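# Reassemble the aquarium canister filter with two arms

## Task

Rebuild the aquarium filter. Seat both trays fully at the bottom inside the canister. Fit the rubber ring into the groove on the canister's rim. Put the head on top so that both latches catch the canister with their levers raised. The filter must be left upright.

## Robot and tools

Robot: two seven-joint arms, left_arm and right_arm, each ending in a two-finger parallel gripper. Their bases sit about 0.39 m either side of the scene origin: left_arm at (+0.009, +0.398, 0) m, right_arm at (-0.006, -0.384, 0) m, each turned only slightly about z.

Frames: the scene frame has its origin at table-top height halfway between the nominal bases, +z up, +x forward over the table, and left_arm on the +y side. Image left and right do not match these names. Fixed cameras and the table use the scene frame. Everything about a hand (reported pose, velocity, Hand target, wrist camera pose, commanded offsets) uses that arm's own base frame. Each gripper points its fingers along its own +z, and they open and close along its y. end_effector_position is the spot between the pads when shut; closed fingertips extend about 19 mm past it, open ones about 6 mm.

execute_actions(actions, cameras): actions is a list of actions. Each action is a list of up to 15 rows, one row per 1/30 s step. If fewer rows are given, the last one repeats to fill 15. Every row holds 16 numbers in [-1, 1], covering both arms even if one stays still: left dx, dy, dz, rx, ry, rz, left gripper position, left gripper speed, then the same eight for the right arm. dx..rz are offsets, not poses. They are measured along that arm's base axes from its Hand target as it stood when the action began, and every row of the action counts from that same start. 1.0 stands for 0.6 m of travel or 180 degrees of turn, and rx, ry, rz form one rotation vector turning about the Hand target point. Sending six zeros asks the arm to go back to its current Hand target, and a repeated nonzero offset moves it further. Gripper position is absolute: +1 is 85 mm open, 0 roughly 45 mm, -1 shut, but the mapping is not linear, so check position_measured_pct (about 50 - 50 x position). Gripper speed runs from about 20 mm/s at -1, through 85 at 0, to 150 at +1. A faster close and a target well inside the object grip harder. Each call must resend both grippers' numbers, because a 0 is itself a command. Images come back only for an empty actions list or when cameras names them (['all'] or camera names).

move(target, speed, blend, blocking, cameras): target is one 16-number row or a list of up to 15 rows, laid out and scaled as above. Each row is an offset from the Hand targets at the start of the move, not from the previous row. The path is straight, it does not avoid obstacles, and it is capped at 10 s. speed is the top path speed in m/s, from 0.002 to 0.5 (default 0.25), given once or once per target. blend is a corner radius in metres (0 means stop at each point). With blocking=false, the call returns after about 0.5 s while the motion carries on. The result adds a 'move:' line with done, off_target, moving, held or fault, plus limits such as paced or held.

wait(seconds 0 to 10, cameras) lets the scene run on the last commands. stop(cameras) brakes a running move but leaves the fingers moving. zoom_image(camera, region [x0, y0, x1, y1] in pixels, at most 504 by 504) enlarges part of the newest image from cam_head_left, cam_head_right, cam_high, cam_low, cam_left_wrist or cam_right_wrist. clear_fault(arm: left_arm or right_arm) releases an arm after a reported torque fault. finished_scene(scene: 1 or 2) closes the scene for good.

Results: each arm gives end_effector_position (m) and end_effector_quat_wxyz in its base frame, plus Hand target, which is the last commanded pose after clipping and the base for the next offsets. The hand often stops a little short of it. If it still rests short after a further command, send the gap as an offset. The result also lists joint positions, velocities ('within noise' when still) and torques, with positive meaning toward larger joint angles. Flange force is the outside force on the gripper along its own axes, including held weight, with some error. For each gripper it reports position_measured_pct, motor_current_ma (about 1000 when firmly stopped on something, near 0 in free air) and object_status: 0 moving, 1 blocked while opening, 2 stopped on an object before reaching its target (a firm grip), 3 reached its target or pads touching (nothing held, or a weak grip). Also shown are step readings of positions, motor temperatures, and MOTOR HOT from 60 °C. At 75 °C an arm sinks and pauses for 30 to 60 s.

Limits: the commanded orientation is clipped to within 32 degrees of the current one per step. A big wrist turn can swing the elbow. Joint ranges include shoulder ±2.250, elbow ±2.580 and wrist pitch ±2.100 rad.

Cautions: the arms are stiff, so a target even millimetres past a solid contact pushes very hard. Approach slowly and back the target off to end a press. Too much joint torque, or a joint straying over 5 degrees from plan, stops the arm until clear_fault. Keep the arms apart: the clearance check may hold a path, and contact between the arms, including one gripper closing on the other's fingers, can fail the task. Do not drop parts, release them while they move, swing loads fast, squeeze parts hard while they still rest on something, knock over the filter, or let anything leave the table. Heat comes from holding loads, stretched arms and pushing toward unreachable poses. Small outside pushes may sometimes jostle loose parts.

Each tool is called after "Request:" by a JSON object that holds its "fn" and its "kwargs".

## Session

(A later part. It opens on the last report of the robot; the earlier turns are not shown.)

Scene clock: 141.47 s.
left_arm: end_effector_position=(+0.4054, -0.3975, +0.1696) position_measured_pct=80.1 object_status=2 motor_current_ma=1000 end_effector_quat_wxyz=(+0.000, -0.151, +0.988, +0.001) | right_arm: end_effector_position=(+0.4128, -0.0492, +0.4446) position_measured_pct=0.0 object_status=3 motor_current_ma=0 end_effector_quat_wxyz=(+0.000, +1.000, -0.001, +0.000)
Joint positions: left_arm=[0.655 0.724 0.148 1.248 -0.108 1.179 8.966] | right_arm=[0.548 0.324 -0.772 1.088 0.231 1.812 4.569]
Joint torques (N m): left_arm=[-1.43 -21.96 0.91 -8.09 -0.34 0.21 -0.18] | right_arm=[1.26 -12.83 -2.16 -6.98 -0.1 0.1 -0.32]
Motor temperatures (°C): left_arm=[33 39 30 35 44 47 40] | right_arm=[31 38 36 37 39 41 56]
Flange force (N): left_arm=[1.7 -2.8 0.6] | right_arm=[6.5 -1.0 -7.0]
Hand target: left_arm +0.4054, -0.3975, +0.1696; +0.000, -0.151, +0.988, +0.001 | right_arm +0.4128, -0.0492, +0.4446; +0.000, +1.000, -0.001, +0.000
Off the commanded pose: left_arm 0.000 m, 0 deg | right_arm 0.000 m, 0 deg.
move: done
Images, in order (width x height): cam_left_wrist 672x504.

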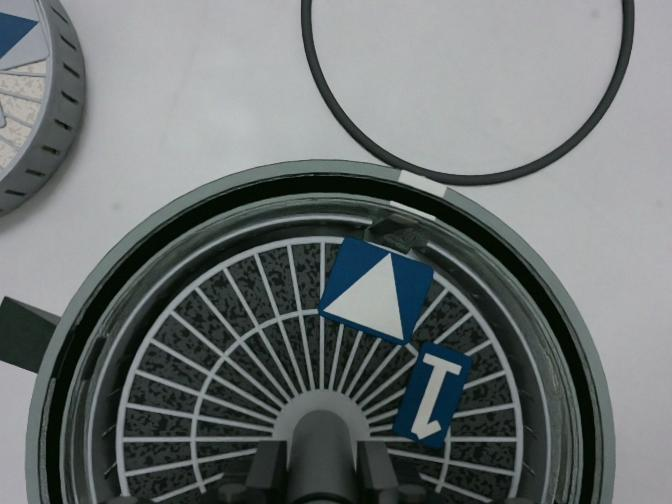

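Request:
{"fn": "move", "kwargs": {"target": [0,0,-0.085,0,0,0,-0.8,-1,0,0,0,0,0,0,1,1], "speed": 0.03, "cameras": ["cam_left_wrist"]}}

Scene clock: 144.73 s.
left_arm: end_effector_position=(+0.4054, -0.3975, +0.1186) position_measured_pct=80.1 object_status=2 motor_current_ma=1000 end_effector_quat_wxyz=(+0.000, -0.151, +0.988, +0.001) | right_arm: end_effector_position=(+0.4128, -0.0492, +0.4446) position_measured_pct=0.0 object_status=3 motor_current_ma=0 end_effector_quat_wxyz=(+0.000, +1.000, -0.001, +0.000)
Joint positions: left_arm=[0.658 0.779 0.14 1.317 -0.114 1.055 8.972] | right_arm=[0.548 0.324 -0.772 1.088 0.231 1.812 4.569]
Joint torques (N m): left_arm=[-1.41 -22.29 1 -7.57 -0.31 0.23 -0.2] | right_arm=[1.27 -12.83 -2.15 -6.97 -0.1 0.1 -0.34]
Motor temperatures (°C): left_arm=[33 39 30 35 44 47 40] | right_arm=[31 38 36 37 39 41 56]
Flange force (N): left_arm=[1.8 -2.7 0.8] | right_arm=[6.5 -1.0 -7.1]
Hand target: left_arm +0.4054, -0.3975, +0.1186; +0.000, -0.151, +0.988, +0.001 | right_arm +0.4128, -0.0492, +0.4446; +0.000, +1.000, -0.001, +0.000
Off the commanded pose: left_arm 0.000 m, 0 deg | right_arm 0.000 m, 0 deg.
move: done
Images, in order (width x height): cam_left_wrist 672x504.

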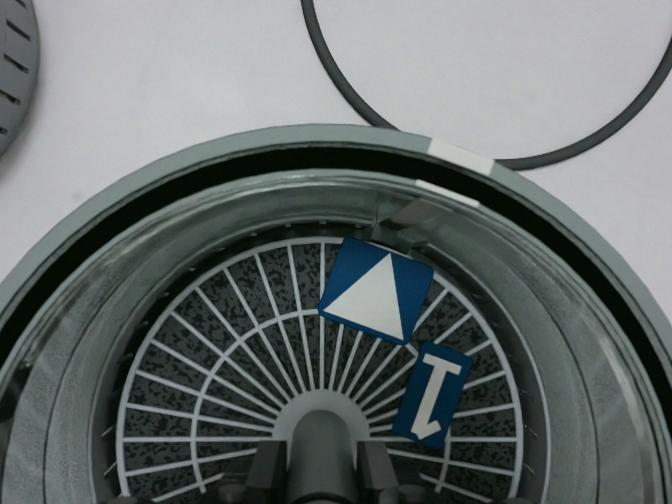

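Request:
{"fn": "move", "kwargs": {"target": [0,0,-0.0275,0,0,0,-0.8,-1,0,0,0,0,0,0,1,1], "speed": 0.01}}

Request:
{"fn": "move", "kwargs": {"target": [0,0,-0.01,0,0,0,-0.8,-1,0,0,0,0,0,0,1,1], "speed": 0.01, "cameras": ["cam_left_wrist"]}}

Scene clock: 158.33 s.
left_arm: end_effector_position=(+0.4054, -0.3975, +0.1021) position_measured_pct=80.1 object_status=2 motor_current_ma=1000 end_effector_quat_wxyz=(+0.000, -0.151, +0.988, +0.001) | right_arm: end_effector_position=(+0.4128, -0.0492, +0.4446) position_measured_pct=0.0 object_status=3 motor_current_ma=0 end_effector_quat_wxyz=(+0.000, +1.000, -0.001, +0.000)
Joint positions: left_arm=[0.659 0.8 0.136 1.334 -0.117 1.017 8.974] | right_arm=[0.548 0.324 -0.772 1.088 0.231 1.812 4.569]
Joint torques (N m): left_arm=[-1.41 -22.38 0.98 -7.37 -0.32 0.23 -0.19] | right_arm=[1.27 -12.83 -2.16 -6.94 -0.08 0.09 -0.34]
Motor temperatures (°C): left_arm=[33 39 30 35 44 46 40] | right_arm=[31 38 35 37 39 41 56]
Flange force (N): left_arm=[1.8 -2.7 0.8] | right_arm=[6.6 -1.0 -7.3]
Hand target: left_arm +0.4054, -0.3975, +0.1021; +0.000, -0.151, +0.988, +0.001 | right_arm +0.4128, -0.0492, +0.4446; +0.000, +1.000, -0.001, +0.000
Off the commanded pose: left_arm 0.000 m, 0 deg | right_arm 0.000 m, 0 deg.
move: done

Scene clock: 159.17 s.
left_arm: end_effector_position=(+0.4054, -0.3975, +0.0961) position_measured_pct=80.1 object_status=2 motor_current_ma=1000 end_effector_quat_wxyz=(+0.000, -0.151, +0.988, +0.001) | right_arm: end_effector_position=(+0.4128, -0.0492, +0.4446) position_measured_pct=0.0 object_status=3 motor_current_ma=0 end_effector_quat_wxyz=(+0.000, +1.000, -0.001, +0.000)
Joint positions: left_arm=[0.66 0.808 0.135 1.34 -0.118 1.003 8.975] | right_arm=[0.548 0.324 -0.772 1.088 0.231 1.812 4.569]
Joint torques (N m): left_arm=[-1.44 -22.39 0.98 -7.39 -0.31 0.22 -0.17] | right_arm=[1.31 -12.82 -2.15 -6.97 -0.08 0.1 -0.32]
Motor temperatures (°C): left_arm=[33 39 30 35 44 46 40] | right_arm=[31 38 35 37 39 41 56]
Flange force (N): left_arm=[2.0 -2.3 0.8] | right_arm=[6.6 -1.1 -7.1]
Hand target: left_arm +0.4054, -0.3975, +0.0961; +0.000, -0.151, +0.988, +0.001 | right_arm +0.4128, -0.0492, +0.4446; +0.000, +1.000, -0.001, +0.000
Off the commanded pose: left_arm 0.000 m, 0 deg | right_arm 0.000 m, 0 deg.
move: done
Images, in order (width x height): cam_left_wrist 672x504.

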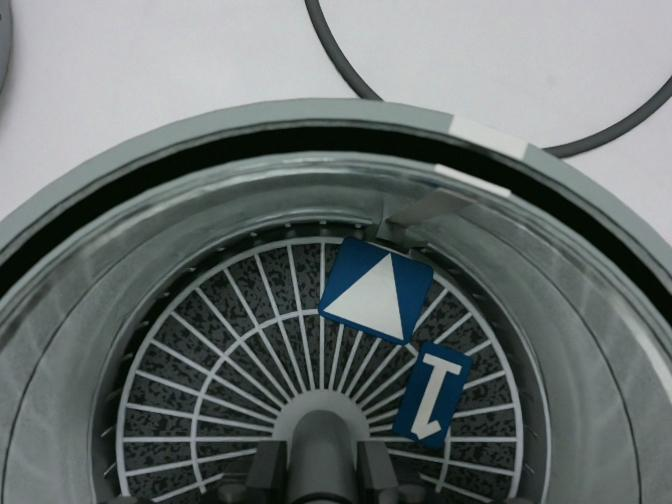

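Request:
{"fn": "move", "kwargs": {"target": [0,0,-0.004,0,0,0,-0.8,-1,0,0,0,0,0,0,1,1], "speed": 0.005}}

Request:
{"fn": "move", "kwargs": {"target": [0,0,-0.003,0,0,0,-0.8,-1,0,0,0,0,0,0,1,1], "speed": 0.005}}

Scene clock: 161.50 s.
left_arm: end_effector_position=(+0.4054, -0.3975, +0.0938) position_measured_pct=80.1 object_status=2 motor_current_ma=1000 end_effector_quat_wxyz=(+0.000, -0.151, +0.988, +0.001) | right_arm: end_effector_position=(+0.4128, -0.0492, +0.4446) position_measured_pct=0.0 object_status=3 motor_current_ma=0 end_effector_quat_wxyz=(+0.000, +1.000, -0.001, +0.000)
Joint positions: left_arm=[0.66 0.811 0.135 1.342 -0.118 0.998 8.976] | right_arm=[0.548 0.324 -0.772 1.088 0.231 1.812 4.569]
Joint torques (N m): left_arm=[0.64 -11.58 1.87 -5.43 0.24 -2.11 -0.08] | right_arm=[1.28 -12.82 -2.14 -6.99 -0.07 0.12 -0.34]
Motor temperatures (°C): left_arm=[33 39 30 35 44 46 40] | right_arm=[31 38 35 37 39 41 56]
Flange force (N): left_arm=[2.7 7.2 -20.5] | right_arm=[6.4 -1.0 -7.0]
Hand target: left_arm +0.4054, -0.3975, +0.0937; +0.000, -0.151, +0.988, +0.001 | right_arm +0.4128, -0.0492, +0.4446; +0.000, +1.000, -0.001, +0.000
Off the commanded pose: left_arm 0.000 m, 0 deg | right_arm 0.000 m, 0 deg.
move: done

Scene clock: 162.20 s.
left_arm: end_effector_position=(+0.4054, -0.3975, +0.0920) position_measured_pct=80.1 object_status=2 motor_current_ma=1000 end_effector_quat_wxyz=(+0.000, -0.151, +0.988, +0.001) | right_arm: end_effector_position=(+0.4128, -0.0492, +0.4446) position_measured_pct=0.0 object_status=3 motor_current_ma=0 end_effector_quat_wxyz=(+0.000, +1.000, -0.001, +0.000)
Joint positions: left_arm=[0.66 0.813 0.135 1.344 -0.118 0.993 8.976] | right_arm=[0.548 0.324 -0.772 1.088 0.231 1.812 4.569]
Joint torques (N m): left_arm=[0.22 6.62 0.45 -3.24 -0.06 -7.21 -0.1] | right_arm=[1.3 -12.82 -2.13 -6.97 -0.08 0.09 -0.33]
Motor temperatures (°C): left_arm=[33 39 30 35 44 47 40] | right_arm=[31 38 35 37 39 41 56]
Flange force (N): left_arm=[10.7 20.5 -58.6] | right_arm=[6.6 -1.1 -7.2]
Hand target: left_arm +0.4054, -0.3975, +0.0919; +0.000, -0.151, +0.988, +0.001 | right_arm +0.4128, -0.0492, +0.4446; +0.000, +1.000, -0.001, +0.000
Off the commanded pose: left_arm 0.000 m, 0 deg | right_arm 0.000 m, 0 deg.
move: done

Request:
{"fn": "move", "kwargs": {"target": [[0,0,0.003,0,0,0,-0.8,-1,0,0,0,0,0,0,1,1],[0,0,0.003,0,0,0,-0.2,-1,0,0,0,0,0,0,1,1],[0,0,0.15,0,0,0,-0.2,-1,0,0,0,0,0,0,1,1],[0,0,0.35,0,0,0,-0.2,-1,0,0,0,0,0,0,1,1]], "speed": [0.005,0.01,0.05,0.2], "cameras": ["cam_left_wrist","cam_low"]}}

Request:
{"fn": "zoom_image", "kwargs": {"camera": "cam_left_wrist", "region": [150, 200, 490, 504]}}

Request:
{"fn": "zoom_image", "kwargs": {"camera": "cam_low", "region": [260, 180, 420, 320]}}

Scene clock: 171.23 s.
left_arm: end_effector_position=(+0.4054, -0.3975, +0.3019) position_measured_pct=60.2 object_status=3 motor_current_ma=0 end_effector_quat_wxyz=(+0.000, -0.151, +0.988, +0.001) | right_arm: end_effector_position=(+0.4128, -0.0492, +0.4446) position_measured_pct=0.0 object_status=3 motor_current_ma=0 end_effector_quat_wxyz=(+0.000, +1.000, -0.001, +0.000)
Joint positions: left_arm=[0.658 0.65 0.165 0.953 -0.101 1.547 8.951] | right_arm=[0.548 0.324 -0.772 1.088 0.231 1.812 4.569]
Joint torques (N m): left_arm=[-1.41 -20.81 0.74 -8.46 -0.32 0.21 -0.17] | right_arm=[1.28 -12.84 -2.16 -6.95 -0.05 0.11 -0.32]
Motor temperatures (°C): left_arm=[33 39 30 35 44 47 40] | right_arm=[31 38 35 37 39 41 56]
Flange force (N): left_arm=[1.6 -2.9 -1.0] | right_arm=[6.6 -1.1 -7.2]
Hand target: left_arm +0.4054, -0.3975, +0.3019; +0.000, -0.151, +0.988, +0.001 | right_arm +0.4128, -0.0492, +0.4446; +0.000, +1.000, -0.001, +0.000
Off the commanded pose: left_arm 0.000 m, 0 deg | right_arm 0.000 m, 0 deg.
move: done
Images, in order (width x height): cam_low 672x504, cam_left_wrist 672x504.

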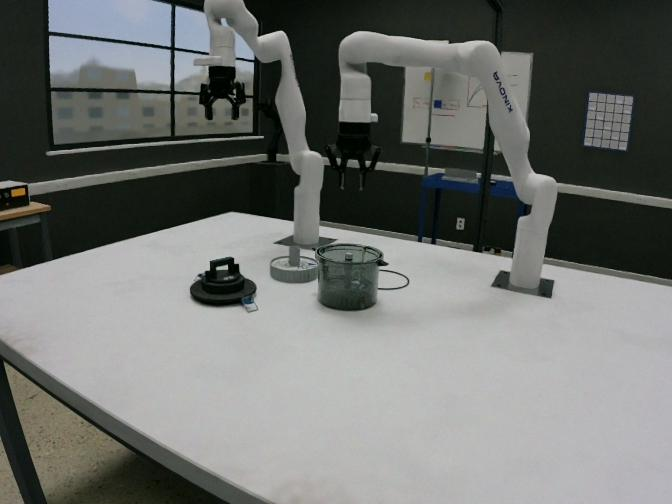

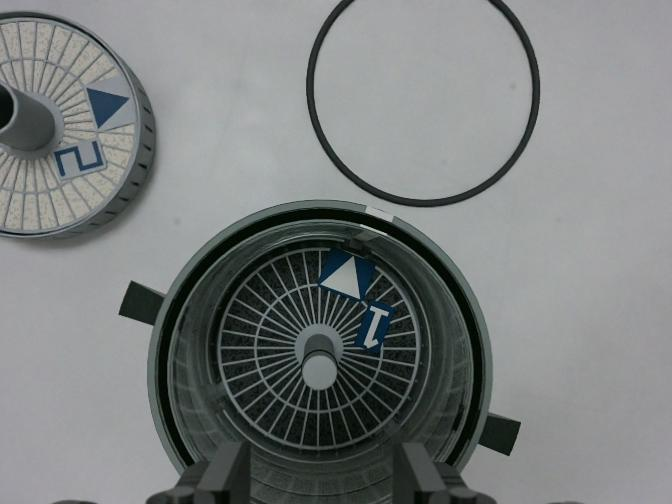

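Scaled by 1.482.

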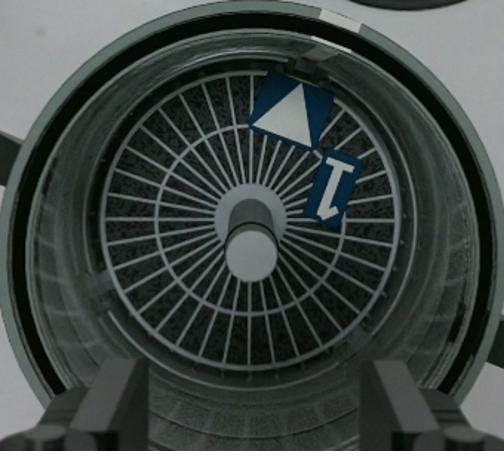

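Scaled by 3.150 from the camera's 672x504 image, which has a finer 960x720 frame.

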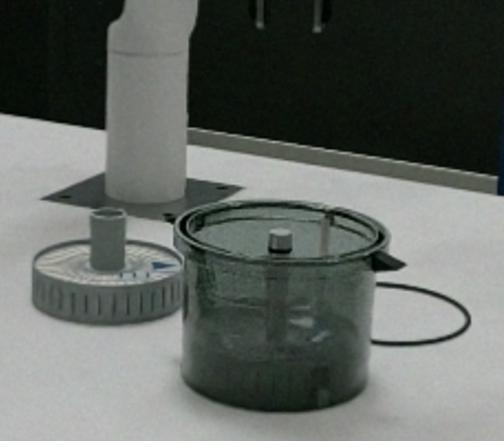

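Request:
{"fn": "move", "kwargs": {"target": [-0.15,0.45,0.1,0,0,-0.0978,-0.2,-1,0,0,0,0,0,0,1,1]}}

Request:
{"fn": "move", "kwargs": {"target": [0,0,0,0,0,0,-0.2,-1,-0.1213,0.35,-0.29,0,0,0,1,1], "cameras": ["cam_right_wrist"]}}

Request:
{"fn": "zoom_image", "kwargs": {"camera": "cam_right_wrist", "region": [180, 200, 500, 504]}}

Scene clock: 178.70 s.
left_arm: end_effector_position=(+0.3154, -0.1276, +0.3619) position_measured_pct=60.2 object_status=3 motor_current_ma=0 end_effector_quat_wxyz=(+0.000, +0.002, +1.000, +0.001) | right_arm: end_effector_position=(+0.4128, -0.0492, +0.4446) position_measured_pct=0.0 object_status=3 motor_current_ma=0 end_effector_quat_wxyz=(+0.000, +1.000, -0.001, +0.000)
Joint positions: left_arm=[0.237 0.062 0.082 1.61 -0.007 1.47 8.17] | right_arm=[0.548 0.324 -0.772 1.088 0.231 1.812 4.569]
Joint torques (N m): left_arm=[-1.5 -10.03 -0.26 -8.41 -0.3 0.24 -0.17] | right_arm=[1.26 -12.81 -2.17 -6.97 -0.07 0.1 -0.34]
Motor temperatures (°C): left_arm=[33 39 30 35 44 47 40] | right_arm=[31 38 35 37 39 41 56]
Flange force (N): left_arm=[-0.1 -3.8 -0.8] | right_arm=[6.4 -1.0 -7.1]
Hand target: left_arm +0.3154, -0.1275, +0.3619; +0.000, +0.002, +1.000, +0.001 | right_arm +0.4128, -0.0492, +0.4446; +0.000, +1.000, -0.001, +0.000
Off the commanded pose: left_arm 0.000 m, 0 deg | right_arm 0.000 m, 0 deg.
move: done

Scene clock: 180.27 s.
left_arm: end_effector_position=(+0.3154, -0.1275, +0.3619) position_measured_pct=60.2 object_status=3 motor_current_ma=0 end_effector_quat_wxyz=(+0.000, +0.002, +1.000, +0.001) | right_arm: end_effector_position=(+0.3401, +0.1608, +0.2706) position_measured_pct=0.0 object_status=3 motor_current_ma=0 end_effector_quat_wxyz=(+0.000, +1.000, -0.001, +0.000)
Joint positions: left_arm=[0.237 0.062 0.082 1.61 -0.007 1.47 8.17] | right_arm=[0.192 0.294 -0.897 1.726 0.242 1.238 3.947]
Joint torques (N m): left_arm=[-1.42 -10.04 -0.3 -8.42 -0.33 0.21 -0.18] | right_arm=[1.33 -10.5 -2.44 -6.67 -0.04 0.1 -0.34]
Motor temperatures (°C): left_arm=[33 39 30 35 44 47 40] | right_arm=[31 38 35 37 39 41 56]
Flange force (N): left_arm=[-0.1 -3.7 -0.9] | right_arm=[4.1 -4.2 -3.6]
Hand target: left_arm +0.3154, -0.1275, +0.3619; +0.000, +0.002, +1.000, +0.001 | right_arm +0.3401, +0.1608, +0.2706; +0.000, +1.000, -0.001, +0.000
Off the commanded pose: left_arm 0.000 m, 0 deg | right_arm 0.000 m, 0 deg.
move: done
Images, in order (width x height): cam_right_wrist 672x504.

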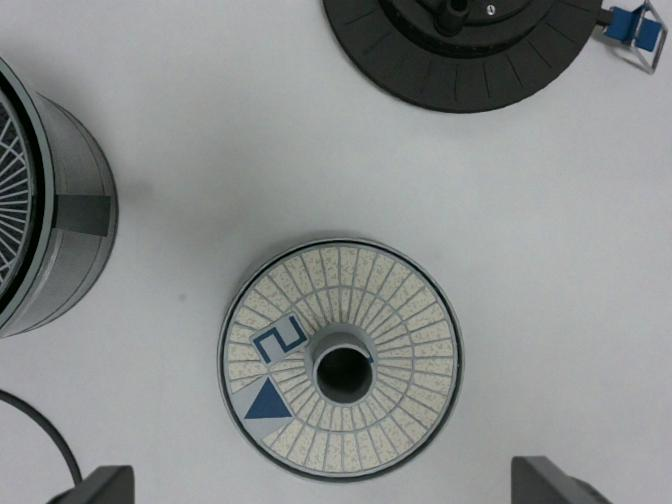

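Scaled by 1.575.

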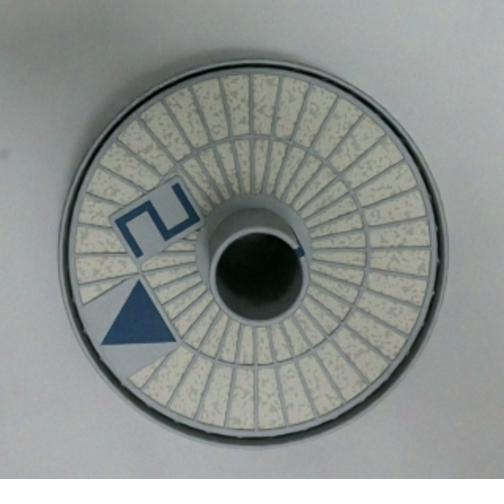

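Request:
{"fn": "move", "kwargs": {"target": [0,0,0,0,0,0,-0.2,-1,-0.06,0,-0.17,0,0,0,1,1], "cameras": ["cam_right_wrist"]}}

Request:
{"fn": "zoom_image", "kwargs": {"camera": "cam_right_wrist", "region": [140, 60, 520, 440]}}

Scene clock: 196.10 s.
left_arm: end_effector_position=(+0.3154, -0.1275, +0.3619) position_measured_pct=60.2 object_status=3 motor_current_ma=0 end_effector_quat_wxyz=(+0.000, +0.002, +1.000, +0.001) | right_arm: end_effector_position=(+0.3041, +0.1608, +0.1687) position_measured_pct=0.0 object_status=3 motor_current_ma=0 end_effector_quat_wxyz=(+0.000, +1.000, -0.001, +0.000)
Joint positions: left_arm=[0.237 0.062 0.082 1.61 -0.007 1.47 8.17] | right_arm=[0.115 0.369 -0.863 2.021 0.355 0.907 3.773]
Joint torques (N m): left_arm=[-1.41 -10.04 -0.26 -8.39 -0.33 0.25 -0.16] | right_arm=[1.3 -10.38 -2.56 -5.15 -0.04 0.11 -0.32]
Motor temperatures (°C): left_arm=[33 39 30 35 44 47 40] | right_arm=[31 38 35 37 39 41 56]
Flange force (N): left_arm=[-0.2 -3.6 -0.9] | right_arm=[3.1 -4.5 -1.9]
Hand target: left_arm +0.3154, -0.1275, +0.3619; +0.000, +0.002, +1.000, +0.001 | right_arm +0.3041, +0.1608, +0.1686; +0.000, +1.000, -0.001, +0.000
Off the commanded pose: left_arm 0.000 m, 0 deg | right_arm 0.000 m, 0 deg.
move: done
Images, in order (width x height): cam_right_wrist 672x504.

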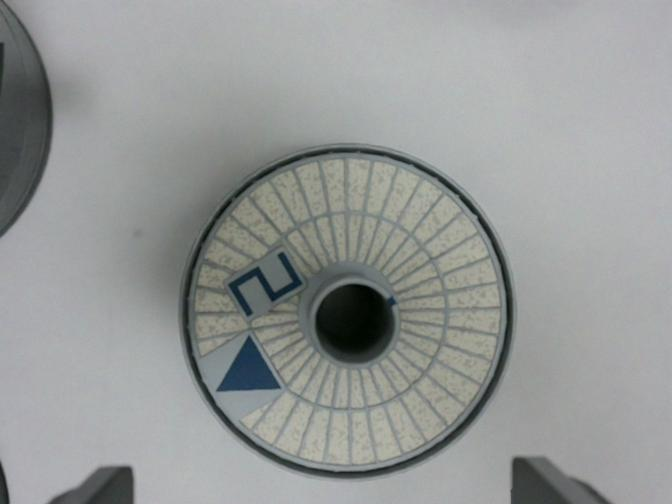

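Scaled by 1.326.

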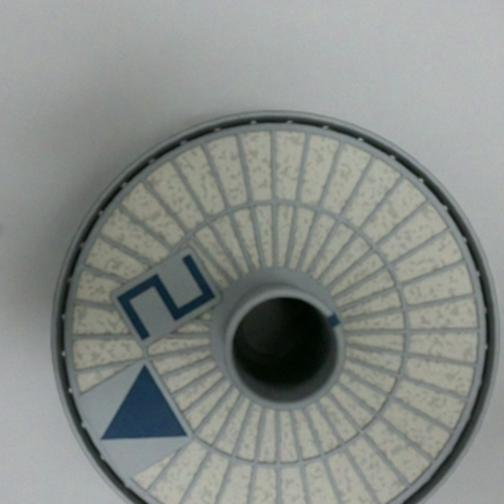

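Request:
{"fn": "zoom_image", "kwargs": {"camera": "cam_right_wrist", "region": [170, 310, 300, 440]}}

Request:
{"fn": "zoom_image", "kwargs": {"camera": "cam_right_wrist", "region": [380, 150, 520, 290]}}

Scaled by 3.877.

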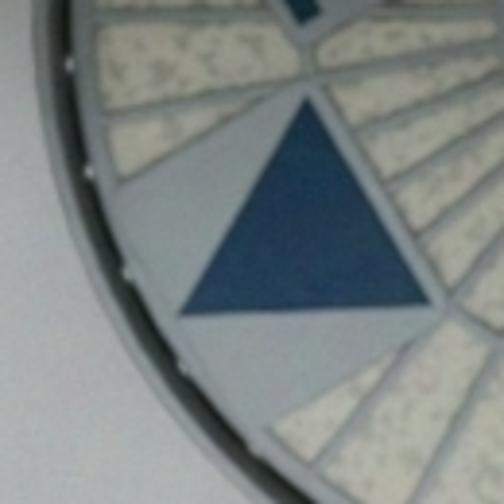

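Scaled by 3.600.

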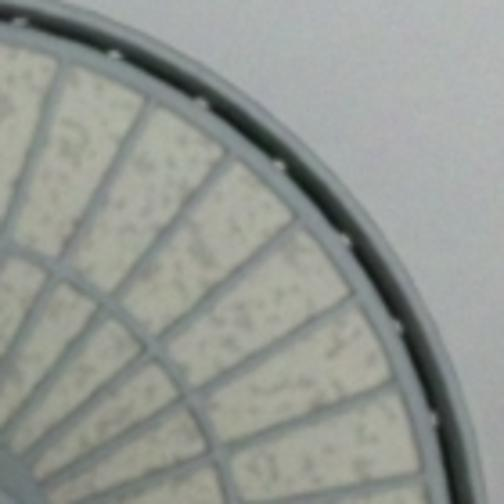

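Request:
{"fn": "move", "kwargs": {"target": [0,0,0,0,0,0,-0.2,-1,0.0548,-0.0187,0.052,0,0,0,1,1], "cameras": ["cam_right_wrist"]}}

Request:
{"fn": "move", "kwargs": {"target": [0,0,0,0,0,0,-0.2,-1,0,0,0,0,0,0.999,1,1], "cameras": ["cam_right_wrist"]}}

Scene clock: 213.10 s.
left_arm: end_effector_position=(+0.3154, -0.1275, +0.3619) position_measured_pct=60.2 object_status=3 motor_current_ma=0 end_effector_quat_wxyz=(+0.000, +0.002, +1.000, +0.001) | right_arm: end_effector_position=(+0.3369, +0.1496, +0.1998) position_measured_pct=0.0 object_status=3 motor_current_ma=0 end_effector_quat_wxyz=(+0.000, +1.000, -0.001, +0.000)
Joint positions: left_arm=[0.237 0.062 0.082 1.61 -0.007 1.47 8.17] | right_arm=[0.178 0.369 -0.866 1.894 0.327 1.027 3.883]
Joint torques (N m): left_arm=[-1.41 -10.07 -0.24 -8.38 -0.35 0.24 -0.17] | right_arm=[1.24 -11.13 -2.72 -5.6 -0.05 0.13 -0.33]
Motor temperatures (°C): left_arm=[33 39 30 35 44 47 40] | right_arm=[31 38 35 37 39 41 56]
Flange force (N): left_arm=[-0.3 -3.7 -0.9] | right_arm=[4.3 -4.3 -2.6]
Hand target: left_arm +0.3154, -0.1275, +0.3619; +0.000, +0.002, +1.000, +0.001 | right_arm +0.3369, +0.1496, +0.1998; +0.000, +1.000, -0.001, +0.000
Off the commanded pose: left_arm 0.000 m, 0 deg | right_arm 0.000 m, 0 deg.
move: done
Images, in order (width x height): cam_right_wrist 672x504.

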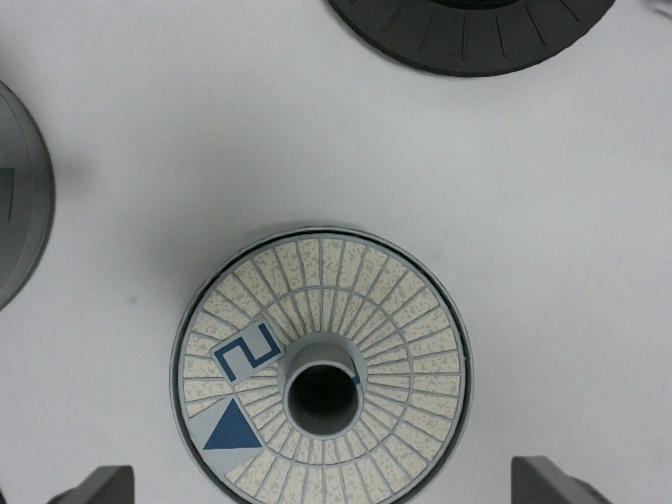

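Scene clock: 219.73 s.
left_arm: end_effector_position=(+0.3154, -0.1275, +0.3619) position_measured_pct=60.2 object_status=3 motor_current_ma=0 end_effector_quat_wxyz=(+0.000, +0.002, +1.000, +0.001) | right_arm: end_effector_position=(+0.3369, +0.1496, +0.1998) position_measured_pct=0.0 object_status=3 motor_current_ma=0 end_effector_quat_wxyz=(+0.000, +0.002, +1.000, +0.000)
Joint positions: left_arm=[0.237 0.062 0.082 1.61 -0.007 1.47 8.17] | right_arm=[0.476 0.835 -1.656 1.887 0.843 1.421 6.462]
Joint torques (N m): left_arm=[-1.39 -10.07 -0.23 -8.45 -0.32 0.23 -0.16] | right_arm=[1.27 -11.93 -6.76 -4.28 -0.15 0.13 -0.35]
Motor temperatures (°C): left_arm=[33 39 30 35 44 47 40] | right_arm=[31 38 35 37 39 41 56]
Flange force (N): left_arm=[-0.2 -3.5 -0.7] | right_arm=[-5.7 6.3 -2.6]
Hand target: left_arm +0.3154, -0.1275, +0.3619; +0.000, +0.002, +1.000, +0.001 | right_arm +0.3369, +0.1496, +0.1998; +0.000, +0.002, +1.000, +0.000
Off the commanded pose: left_arm 0.000 m, 0 deg | right_arm 0.000 m, 0 deg.
move: done
Images, in order (width x height): cam_right_wrist 672x504.

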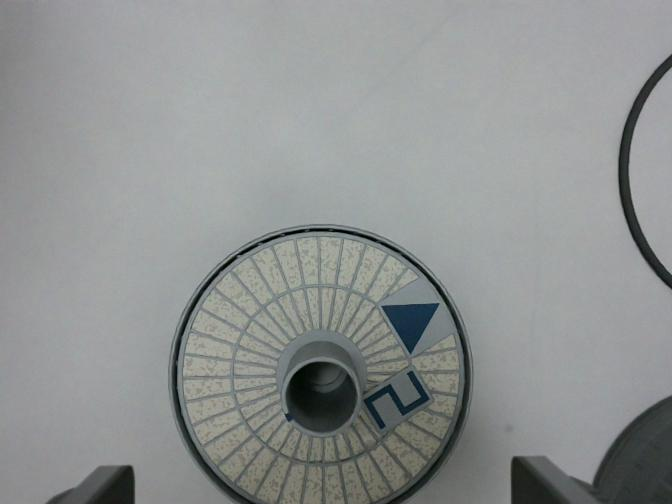

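Request:
{"fn": "move", "kwargs": {"target": [0,0,0,0,0,0,-0.2,-1,0,0,0.25,0,0,0,1,1]}}

Request:
{"fn": "move", "kwargs": {"target": [0,0,0,0,0,0,-0.2,-1,0.142,0.354,0,0,0,0,1,1], "cameras": ["cam_right_wrist"]}}

Request:
{"fn": "zoom_image", "kwargs": {"camera": "cam_right_wrist", "region": [150, 200, 490, 504]}}

Request:
{"fn": "move", "kwargs": {"target": [0,0,0,0,0,0,-0.2,-1,0,0,0,0,0,-0.999,1,1], "cameras": ["cam_right_wrist"]}}

Request:
{"fn": "zoom_image", "kwargs": {"camera": "cam_right_wrist", "region": [150, 200, 490, 504]}}

Scene clock: 227.10 s.
left_arm: end_effector_position=(+0.3154, -0.1275, +0.3619) position_measured_pct=60.2 object_status=3 motor_current_ma=0 end_effector_quat_wxyz=(+0.000, +0.002, +1.000, +0.001) | right_arm: end_effector_position=(+0.3369, +0.1496, +0.3498) position_measured_pct=0.0 object_status=3 motor_current_ma=0 end_effector_quat_wxyz=(+0.000, +0.002, +1.000, +0.000)
Joint positions: left_arm=[0.237 0.062 0.082 1.61 -0.007 1.47 8.17] | right_arm=[0.518 0.668 -1.808 1.539 0.657 1.742 6.628]
Joint torques (N m): left_arm=[-1.4 -10.05 -0.26 -8.39 -0.35 0.27 -0.16] | right_arm=[1.3 -10.69 -5.85 -5.51 -0.15 0.15 -0.33]
Motor temperatures (°C): left_arm=[33 39 30 35 44 46 40] | right_arm=[31 38 35 37 39 41 56]
Flange force (N): left_arm=[-0.2 -3.6 -0.8] | right_arm=[-6.7 6.8 -5.2]
Hand target: left_arm +0.3154, -0.1275, +0.3619; +0.000, +0.002, +1.000, +0.001 | right_arm +0.3369, +0.1496, +0.3498; +0.000, +0.002, +1.000, +0.000
Off the commanded pose: left_arm 0.000 m, 0 deg | right_arm 0.000 m, 0 deg.
move: done

Scene clock: 228.60 s.
left_arm: end_effector_position=(+0.3154, -0.1275, +0.3619) position_measured_pct=60.2 object_status=3 motor_current_ma=0 end_effector_quat_wxyz=(+0.000, +0.002, +1.000, +0.001) | right_arm: end_effector_position=(+0.4221, +0.3620, +0.3498) position_measured_pct=0.0 object_status=3 motor_current_ma=0 end_effector_quat_wxyz=(+0.000, +0.002, +1.000, +0.000)
Joint positions: left_arm=[0.237 0.062 0.082 1.61 -0.007 1.47 8.17] | right_arm=[-0.315 0.856 -1.397 0.824 0.917 1.928 6.652]
Joint torques (N m): left_arm=[-1.46 -9.98 -0.27 -8.41 -0.35 0.25 -0.17] | right_arm=[1.33 -19.92 -5.33 -3.6 -0.15 0.17 -0.33]
Motor temperatures (°C): left_arm=[33 39 30 35 44 46 40] | right_arm=[31 38 35 37 39 41 56]
Flange force (N): left_arm=[0.0 -3.7 -0.8] | right_arm=[-8.5 10.0 -9.2]
Hand target: left_arm +0.3154, -0.1275, +0.3619; +0.000, +0.002, +1.000, +0.001 | right_arm +0.4221, +0.3620, +0.3498; +0.000, +0.002, +1.000, +0.000
Off the commanded pose: left_arm 0.000 m, 0 deg | right_arm 0.000 m, 0 deg.
move: done
Images, in order (width x height): cam_right_wrist 672x504.

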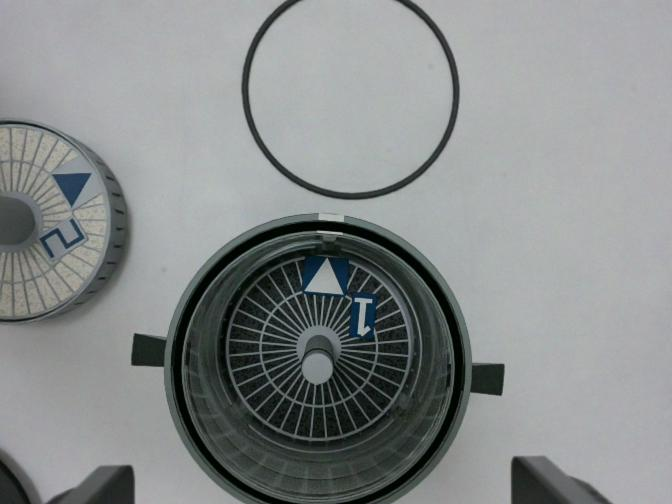

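Scaled by 1.482.

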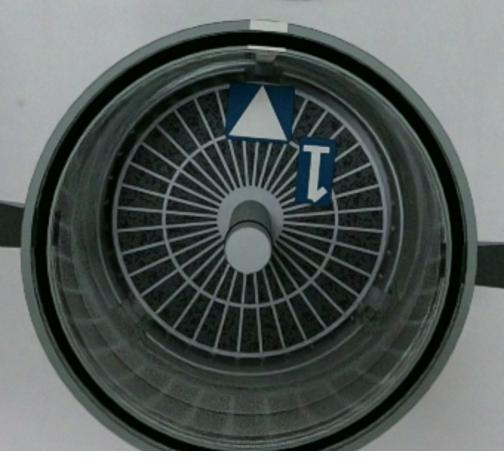

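Scene clock: 235.27 s.
left_arm: end_effector_position=(+0.3154, -0.1275, +0.3619) position_measured_pct=60.2 object_status=3 motor_current_ma=0 end_effector_quat_wxyz=(+0.000, +0.002, +1.000, +0.001) | right_arm: end_effector_position=(+0.4221, +0.3620, +0.3498) position_measured_pct=0.0 object_status=3 motor_current_ma=0 end_effector_quat_wxyz=(+0.000, +1.000, -0.001, +0.000)
Joint positions: left_arm=[0.237 0.062 0.082 1.61 -0.007 1.47 8.17] | right_arm=[-0.42 0.712 -0.88 0.829 0.54 1.777 3.671]
Joint torques (N m): left_arm=[-1.45 -10.04 -0.28 -8.44 -0.35 0.24 -0.16] | right_arm=[1.27 -19.72 -3.6 -5.96 -0.02 0.12 -0.33]
Motor temperatures (°C): left_arm=[33 39 30 35 44 46 40] | right_arm=[31 38 35 37 39 41 56]
Flange force (N): left_arm=[-0.1 -3.7 -0.7] | right_arm=[6.7 -8.0 -7.9]
Hand target: left_arm +0.3154, -0.1275, +0.3619; +0.000, +0.002, +1.000, +0.001 | right_arm +0.4221, +0.3620, +0.3498; +0.000, +1.000, -0.001, +0.000
Off the commanded pose: left_arm 0.000 m, 0 deg | right_arm 0.000 m, 0 deg.
move: done
Images, in order (width x height): cam_right_wrist 672x504.

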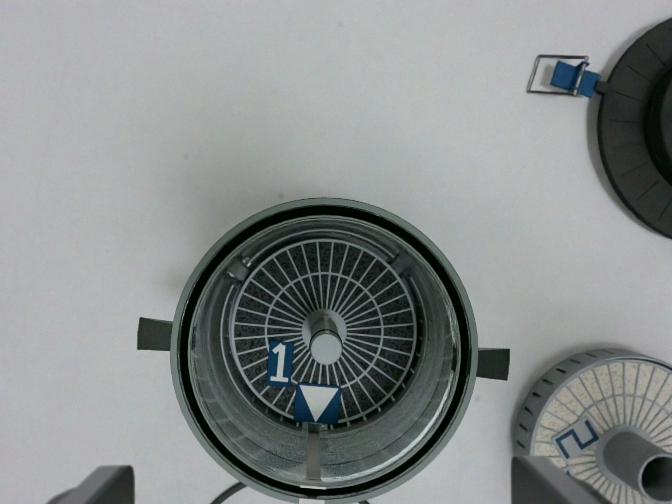

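Scaled by 1.482.

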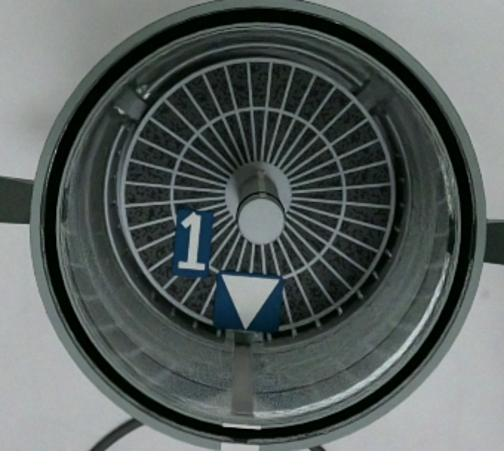

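Request:
{"fn": "move", "kwargs": {"target": [0,0,0,0,0,0,-0.2,-1,-0.142,-0.354,0,0,0,0.7,0,0]}}

Request:
{"fn": "move", "kwargs": {"target": [0,0,0,0,0,0,-0.2,-1,0,0,-0.25,0,0,0,0,0], "cameras": ["cam_right_wrist","cam_low"]}}

Scene clock: 250.60 s.
left_arm: end_effector_position=(+0.3154, -0.1275, +0.3619) position_measured_pct=60.2 object_status=3 motor_current_ma=0 end_effector_quat_wxyz=(+0.000, +0.002, +1.000, +0.001) | right_arm: end_effector_position=(+0.3369, +0.1496, +0.3498) position_measured_pct=49.8 object_status=3 motor_current_ma=0 end_effector_quat_wxyz=(+0.000, +0.455, +0.891, +0.000)
Joint positions: left_arm=[0.237 0.062 0.082 1.61 -0.007 1.47 8.17] | right_arm=[0.537 0.595 -1.723 1.539 0.592 1.682 5.768]
Joint torques (N m): left_arm=[-1.43 -10.04 -0.24 -8.37 -0.31 0.25 -0.18] | right_arm=[1.25 -10.1 -5.47 -5.84 -0.14 0.11 -0.32]
Motor temperatures (°C): left_arm=[33 39 30 35 44 46 40] | right_arm=[31 38 35 37 39 41 56]
Flange force (N): left_arm=[-0.3 -3.7 -0.9] | right_arm=[1.4 10.1 -5.2]
Hand target: left_arm +0.3154, -0.1275, +0.3619; +0.000, +0.002, +1.000, +0.001 | right_arm +0.3369, +0.1496, +0.3498; +0.000, +0.455, +0.891, +0.000
Off the commanded pose: left_arm 0.000 m, 0 deg | right_arm 0.000 m, 0 deg.
move: done

Scene clock: 251.63 s.
left_arm: end_effector_position=(+0.3154, -0.1275, +0.3619) position_measured_pct=60.2 object_status=3 motor_current_ma=0 end_effector_quat_wxyz=(+0.000, +0.002, +1.000, +0.001) | right_arm: end_effector_position=(+0.3369, +0.1496, +0.1999) position_measured_pct=49.8 object_status=3 motor_current_ma=0 end_effector_quat_wxyz=(+0.000, +0.455, +0.891, +0.000)
Joint positions: left_arm=[0.237 0.062 0.082 1.61 -0.007 1.47 8.17] | right_arm=[0.475 0.751 -1.565 1.887 0.777 1.337 5.598]
Joint torques (N m): left_arm=[-1.43 -10.02 -0.31 -8.4 -0.34 0.25 -0.18] | right_arm=[1.29 -11.33 -6.24 -4.61 -0.15 0.11 -0.31]
Motor temperatures (°C): left_arm=[33 39 30 35 44 46 40] | right_arm=[31 38 35 37 39 41 56]
Flange force (N): left_arm=[-0.1 -3.8 -0.8] | right_arm=[1.9 8.2 -2.5]
Hand target: left_arm +0.3154, -0.1275, +0.3619; +0.000, +0.002, +1.000, +0.001 | right_arm +0.3369, +0.1496, +0.1998; +0.000, +0.455, +0.891, +0.000
Off the commanded pose: left_arm 0.000 m, 0 deg | right_arm 0.000 m, 0 deg.
move: done
Images, in order (width x height): cam_low 672x504, cam_right_wrist 672x504.

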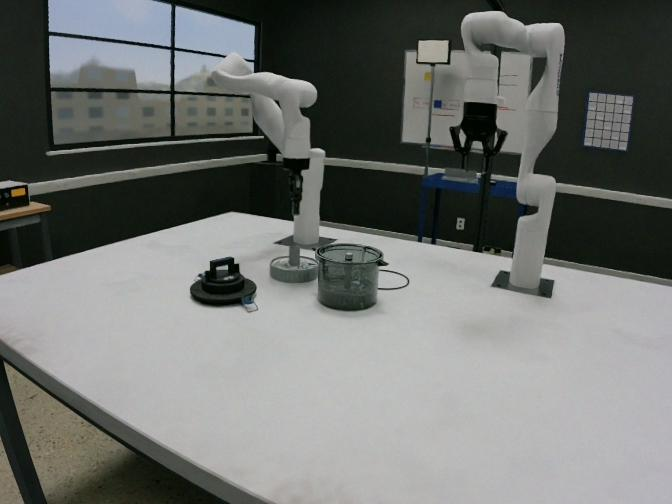

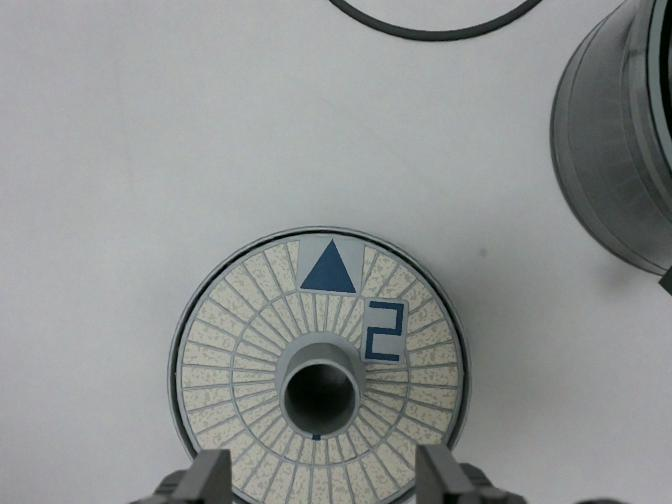

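Request:
{"fn": "move", "kwargs": {"target": [0,0,0,0,0,0,-0.2,-1,0,0,-0.2117,0,0,0,0,0], "speed": 0.12}}

Request:
{"fn": "move", "kwargs": {"target": [0,0,0,0,0,0,-0.2,-1,0,0,0,0,0,0,-0.6,-1], "cameras": ["cam_right_wrist"]}}

Scene clock: 255.77 s.
left_arm: end_effector_position=(+0.3154, -0.1275, +0.3619) position_measured_pct=60.2 object_status=3 motor_current_ma=0 end_effector_quat_wxyz=(+0.000, +0.002, +1.000, +0.001) | right_arm: end_effector_position=(+0.3369, +0.1496, +0.0728) position_measured_pct=49.8 object_status=3 motor_current_ma=0 end_effector_quat_wxyz=(+0.000, +0.455, +0.891, +0.000)
Joint positions: left_arm=[0.237 0.062 0.082 1.61 -0.007 1.47 8.17] | right_arm=[0.345 0.932 -1.329 2.061 1.062 1.103 5.398]
Joint torques (N m): left_arm=[-1.44 -10.05 -0.19 -8.38 -0.34 0.24 -0.17] | right_arm=[1.28 -13.41 -6.47 -2.31 -0.12 0.11 -0.32]
Motor temperatures (°C): left_arm=[33 39 30 35 44 46 40] | right_arm=[31 38 35 37 39 41 56]
Flange force (N): left_arm=[-0.3 -3.6 -0.9] | right_arm=[1.6 6.8 -1.0]
Hand target: left_arm +0.3154, -0.1275, +0.3619; +0.000, +0.002, +1.000, +0.001 | right_arm +0.3369, +0.1496, +0.0728; +0.000, +0.455, +0.891, +0.000
Off the commanded pose: left_arm 0.000 m, 0 deg | right_arm 0.000 m, 0 deg.
move: done

Scene clock: 256.93 s.
left_arm: end_effector_position=(+0.3154, -0.1275, +0.3619) position_measured_pct=60.2 object_status=3 motor_current_ma=0 end_effector_quat_wxyz=(+0.000, +0.002, +1.000, +0.001) | right_arm: end_effector_position=(+0.3369, +0.1496, +0.0728) position_measured_pct=64.9 object_status=0 motor_current_ma=1000 end_effector_quat_wxyz=(+0.000, +0.455, +0.891, +0.000)
Joint positions: left_arm=[0.237 0.062 0.082 1.61 -0.007 1.47 8.17] | right_arm=[0.345 0.932 -1.329 2.061 1.062 1.103 5.398]
Joint torques (N m): left_arm=[-1.44 -10.02 -0.25 -8.38 -0.34 0.24 -0.17] | right_arm=[0.83 -9.7 -3.92 -2.14 1.05 -0.87 -0.13]
Motor temperatures (°C): left_arm=[33 39 30 35 44 46 40] | right_arm=[31 38 35 37 39 41 56]
Flange force (N): left_arm=[-0.2 -3.7 -0.9] | right_arm=[1.9 2.0 -17.3]
Hand target: left_arm +0.3154, -0.1275, +0.3619; +0.000, +0.002, +1.000, +0.001 | right_arm +0.3369, +0.1496, +0.0728; +0.000, +0.455, +0.891, +0.000
Off the commanded pose: left_arm 0.000 m, 0 deg | right_arm 0.000 m, 0 deg.
move: done
Images, in order (width x height): cam_right_wrist 672x504.

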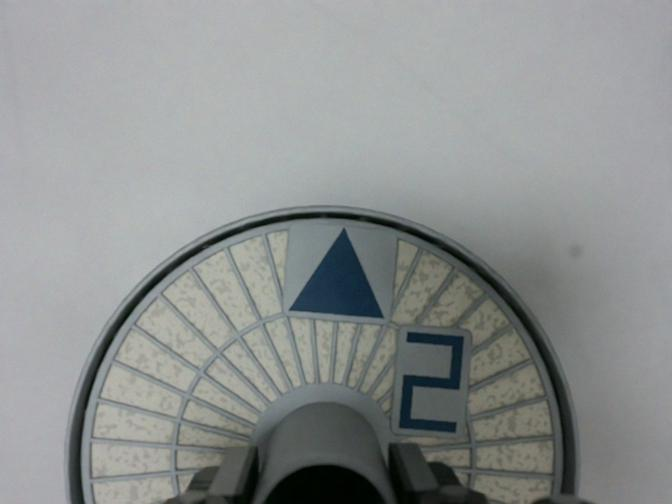

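Request:
{"fn": "move", "kwargs": {"target": [[0,0,0,0,0,0,-0.2,-1,0,0,0.3,0,0,0,-0.6,-1],[0,0,0,0,0,0,-0.2,-1,0.1502,0.3507,0.3,0,0,0.302,-0.6,-1]], "cameras": ["cam_right_wrist","cam_low","cam_head_left"]}}

Request:
{"fn": "zoom_image", "kwargs": {"camera": "cam_low", "region": [260, 140, 420, 320]}}

Scene clock: 263.27 s.
left_arm: end_effector_position=(+0.3154, -0.1275, +0.3619) position_measured_pct=60.2 object_status=3 motor_current_ma=0 end_effector_quat_wxyz=(+0.000, +0.002, +1.000, +0.001) | right_arm: end_effector_position=(+0.4271, +0.3600, +0.2528) position_measured_pct=64.9 object_status=2 motor_current_ma=1000 end_effector_quat_wxyz=(+0.000, -0.002, +1.000, +0.000)
Joint positions: left_arm=[0.237 0.062 0.082 1.61 -0.007 1.47 8.17] | right_arm=[-0.205 0.982 -1.472 1.1 0.999 1.75 6.531]
Joint torques (N m): left_arm=[-1.41 -9.94 -0.23 -8.39 -0.34 0.25 -0.17] | right_arm=[1.33 -20.41 -7.28 -3.38 -0.15 0.18 -0.33]
Motor temperatures (°C): left_arm=[33 39 30 35 44 46 40] | right_arm=[31 38 35 37 39 41 56]
Flange force (N): left_arm=[0.0 -3.5 -0.9] | right_arm=[-7.0 8.4 -4.7]
Hand target: left_arm +0.3154, -0.1275, +0.3619; +0.000, +0.002, +1.000, +0.001 | right_arm +0.4270, +0.3600, +0.2528; +0.000, -0.002, +1.000, +0.000
Off the commanded pose: left_arm 0.000 m, 0 deg | right_arm 0.000 m, 0 deg.
move: done
Images, in order (width x height): cam_head_left 672x504, cam_low 672x504, cam_right_wrist 672x504.

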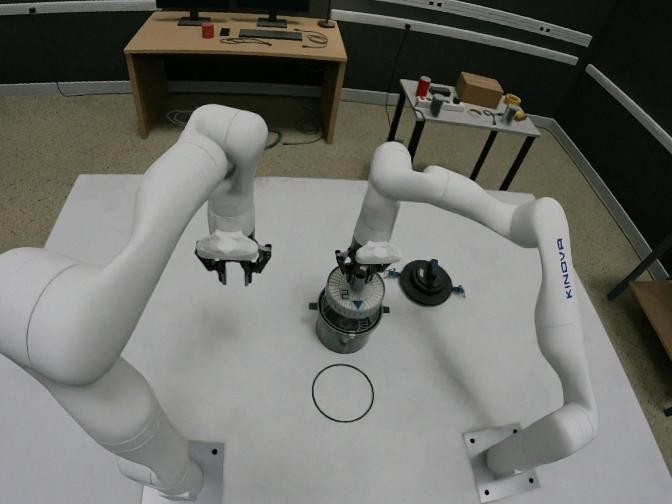

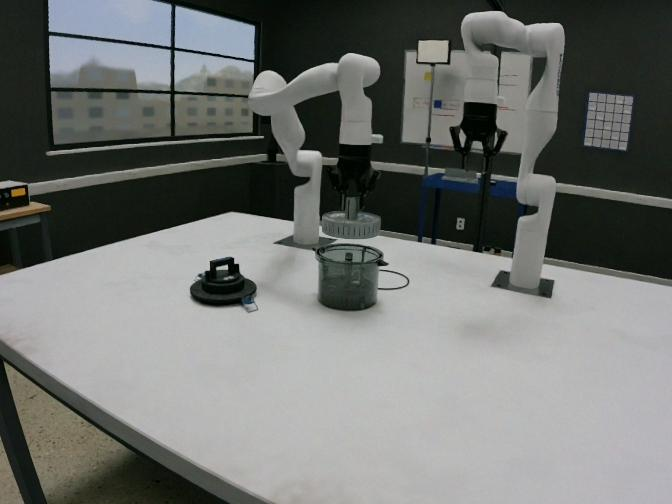

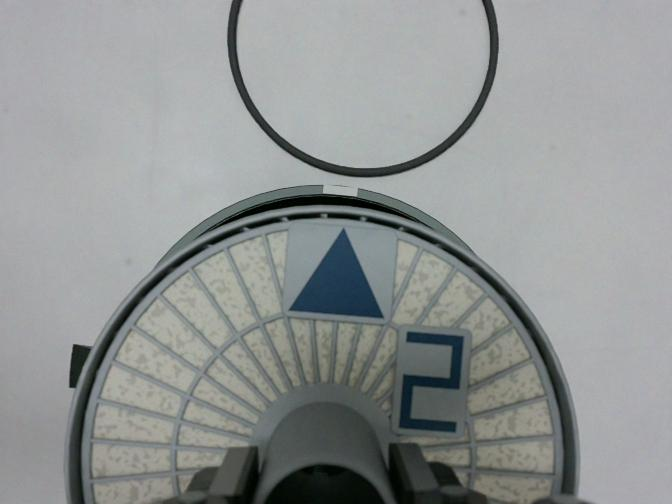

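Scaled by 2.800 from the camera's 672x504 image, which has a finer 960x720 frame.

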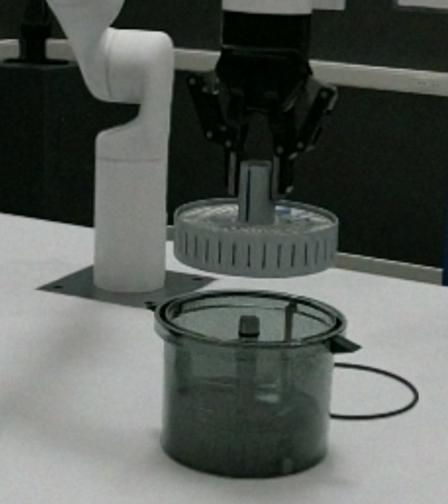

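Request:
{"fn": "zoom_image", "kwargs": {"camera": "cam_head_left", "region": [300, 250, 410, 360]}}

Scaled by 4.582 from the camera's 672x504 image, which has a finer 960x720 frame.

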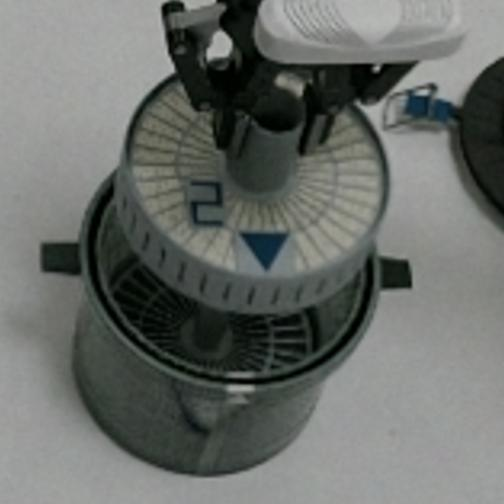

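Request:
{"fn": "move", "kwargs": {"target": [0,0,0,0,0,0,-0.2,-1,0,0,-0.065,0,0,0,-0.6,-1], "speed": 0.03, "cameras": ["cam_right_wrist","cam_low"]}}

Request:
{"fn": "zoom_image", "kwargs": {"camera": "cam_low", "region": [260, 140, 420, 320]}}

Scene clock: 270.07 s.
left_arm: end_effector_position=(+0.3154, -0.1275, +0.3619) position_measured_pct=60.2 object_status=3 motor_current_ma=0 end_effector_quat_wxyz=(+0.000, +0.002, +1.000, +0.001) | right_arm: end_effector_position=(+0.4270, +0.3600, +0.2138) position_measured_pct=64.9 object_status=2 motor_current_ma=1000 end_effector_quat_wxyz=(+0.000, -0.002, +1.000, +0.000)
Joint positions: left_arm=[0.237 0.062 0.082 1.61 -0.007 1.47 8.17] | right_arm=[-0.184 1.027 -1.457 1.183 1.025 1.677 6.494]
Joint torques (N m): left_arm=[-1.42 -10 -0.24 -8.35 -0.31 0.24 -0.16] | right_arm=[1.28 -20.45 -7.73 -3.22 -0.16 0.17 -0.32]
Motor temperatures (°C): left_arm=[33 38 30 35 44 46 40] | right_arm=[31 38 35 37 39 41 56]
Flange force (N): left_arm=[-0.2 -3.6 -1.0] | right_arm=[-6.5 8.0 -3.7]
Hand target: left_arm +0.3154, -0.1275, +0.3619; +0.000, +0.002, +1.000, +0.001 | right_arm +0.4270, +0.3600, +0.2138; +0.000, -0.002, +1.000, +0.000
Off the commanded pose: left_arm 0.000 m, 0 deg | right_arm 0.000 m, 0 deg.
move: done
Images, in order (width x height): cam_low 672x504, cam_right_wrist 672x504.

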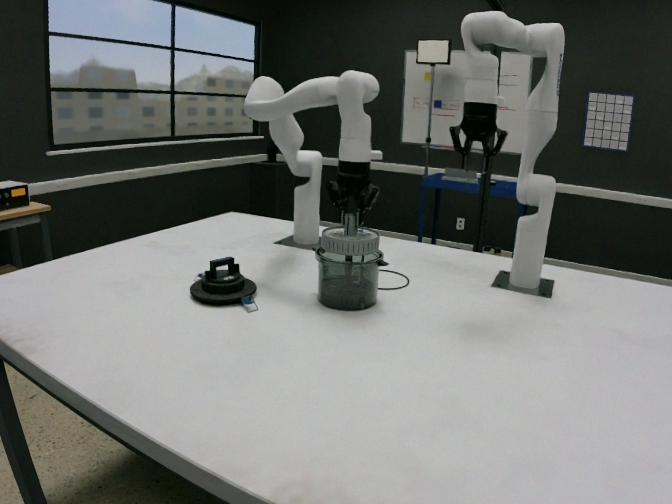

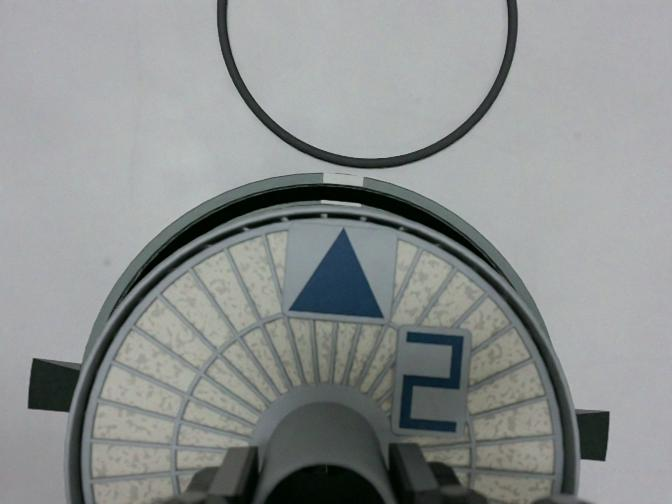

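Scaled by 2.800 from the camera's 672x504 image, which has a finer 960x720 frame.

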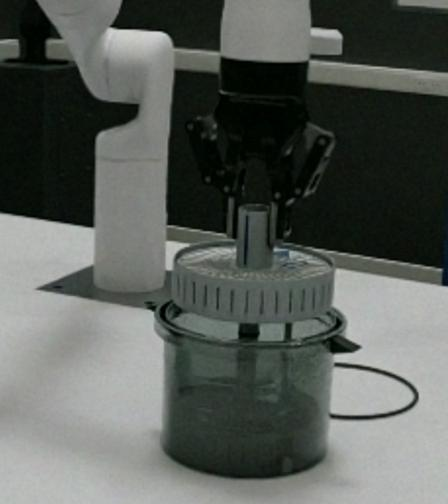

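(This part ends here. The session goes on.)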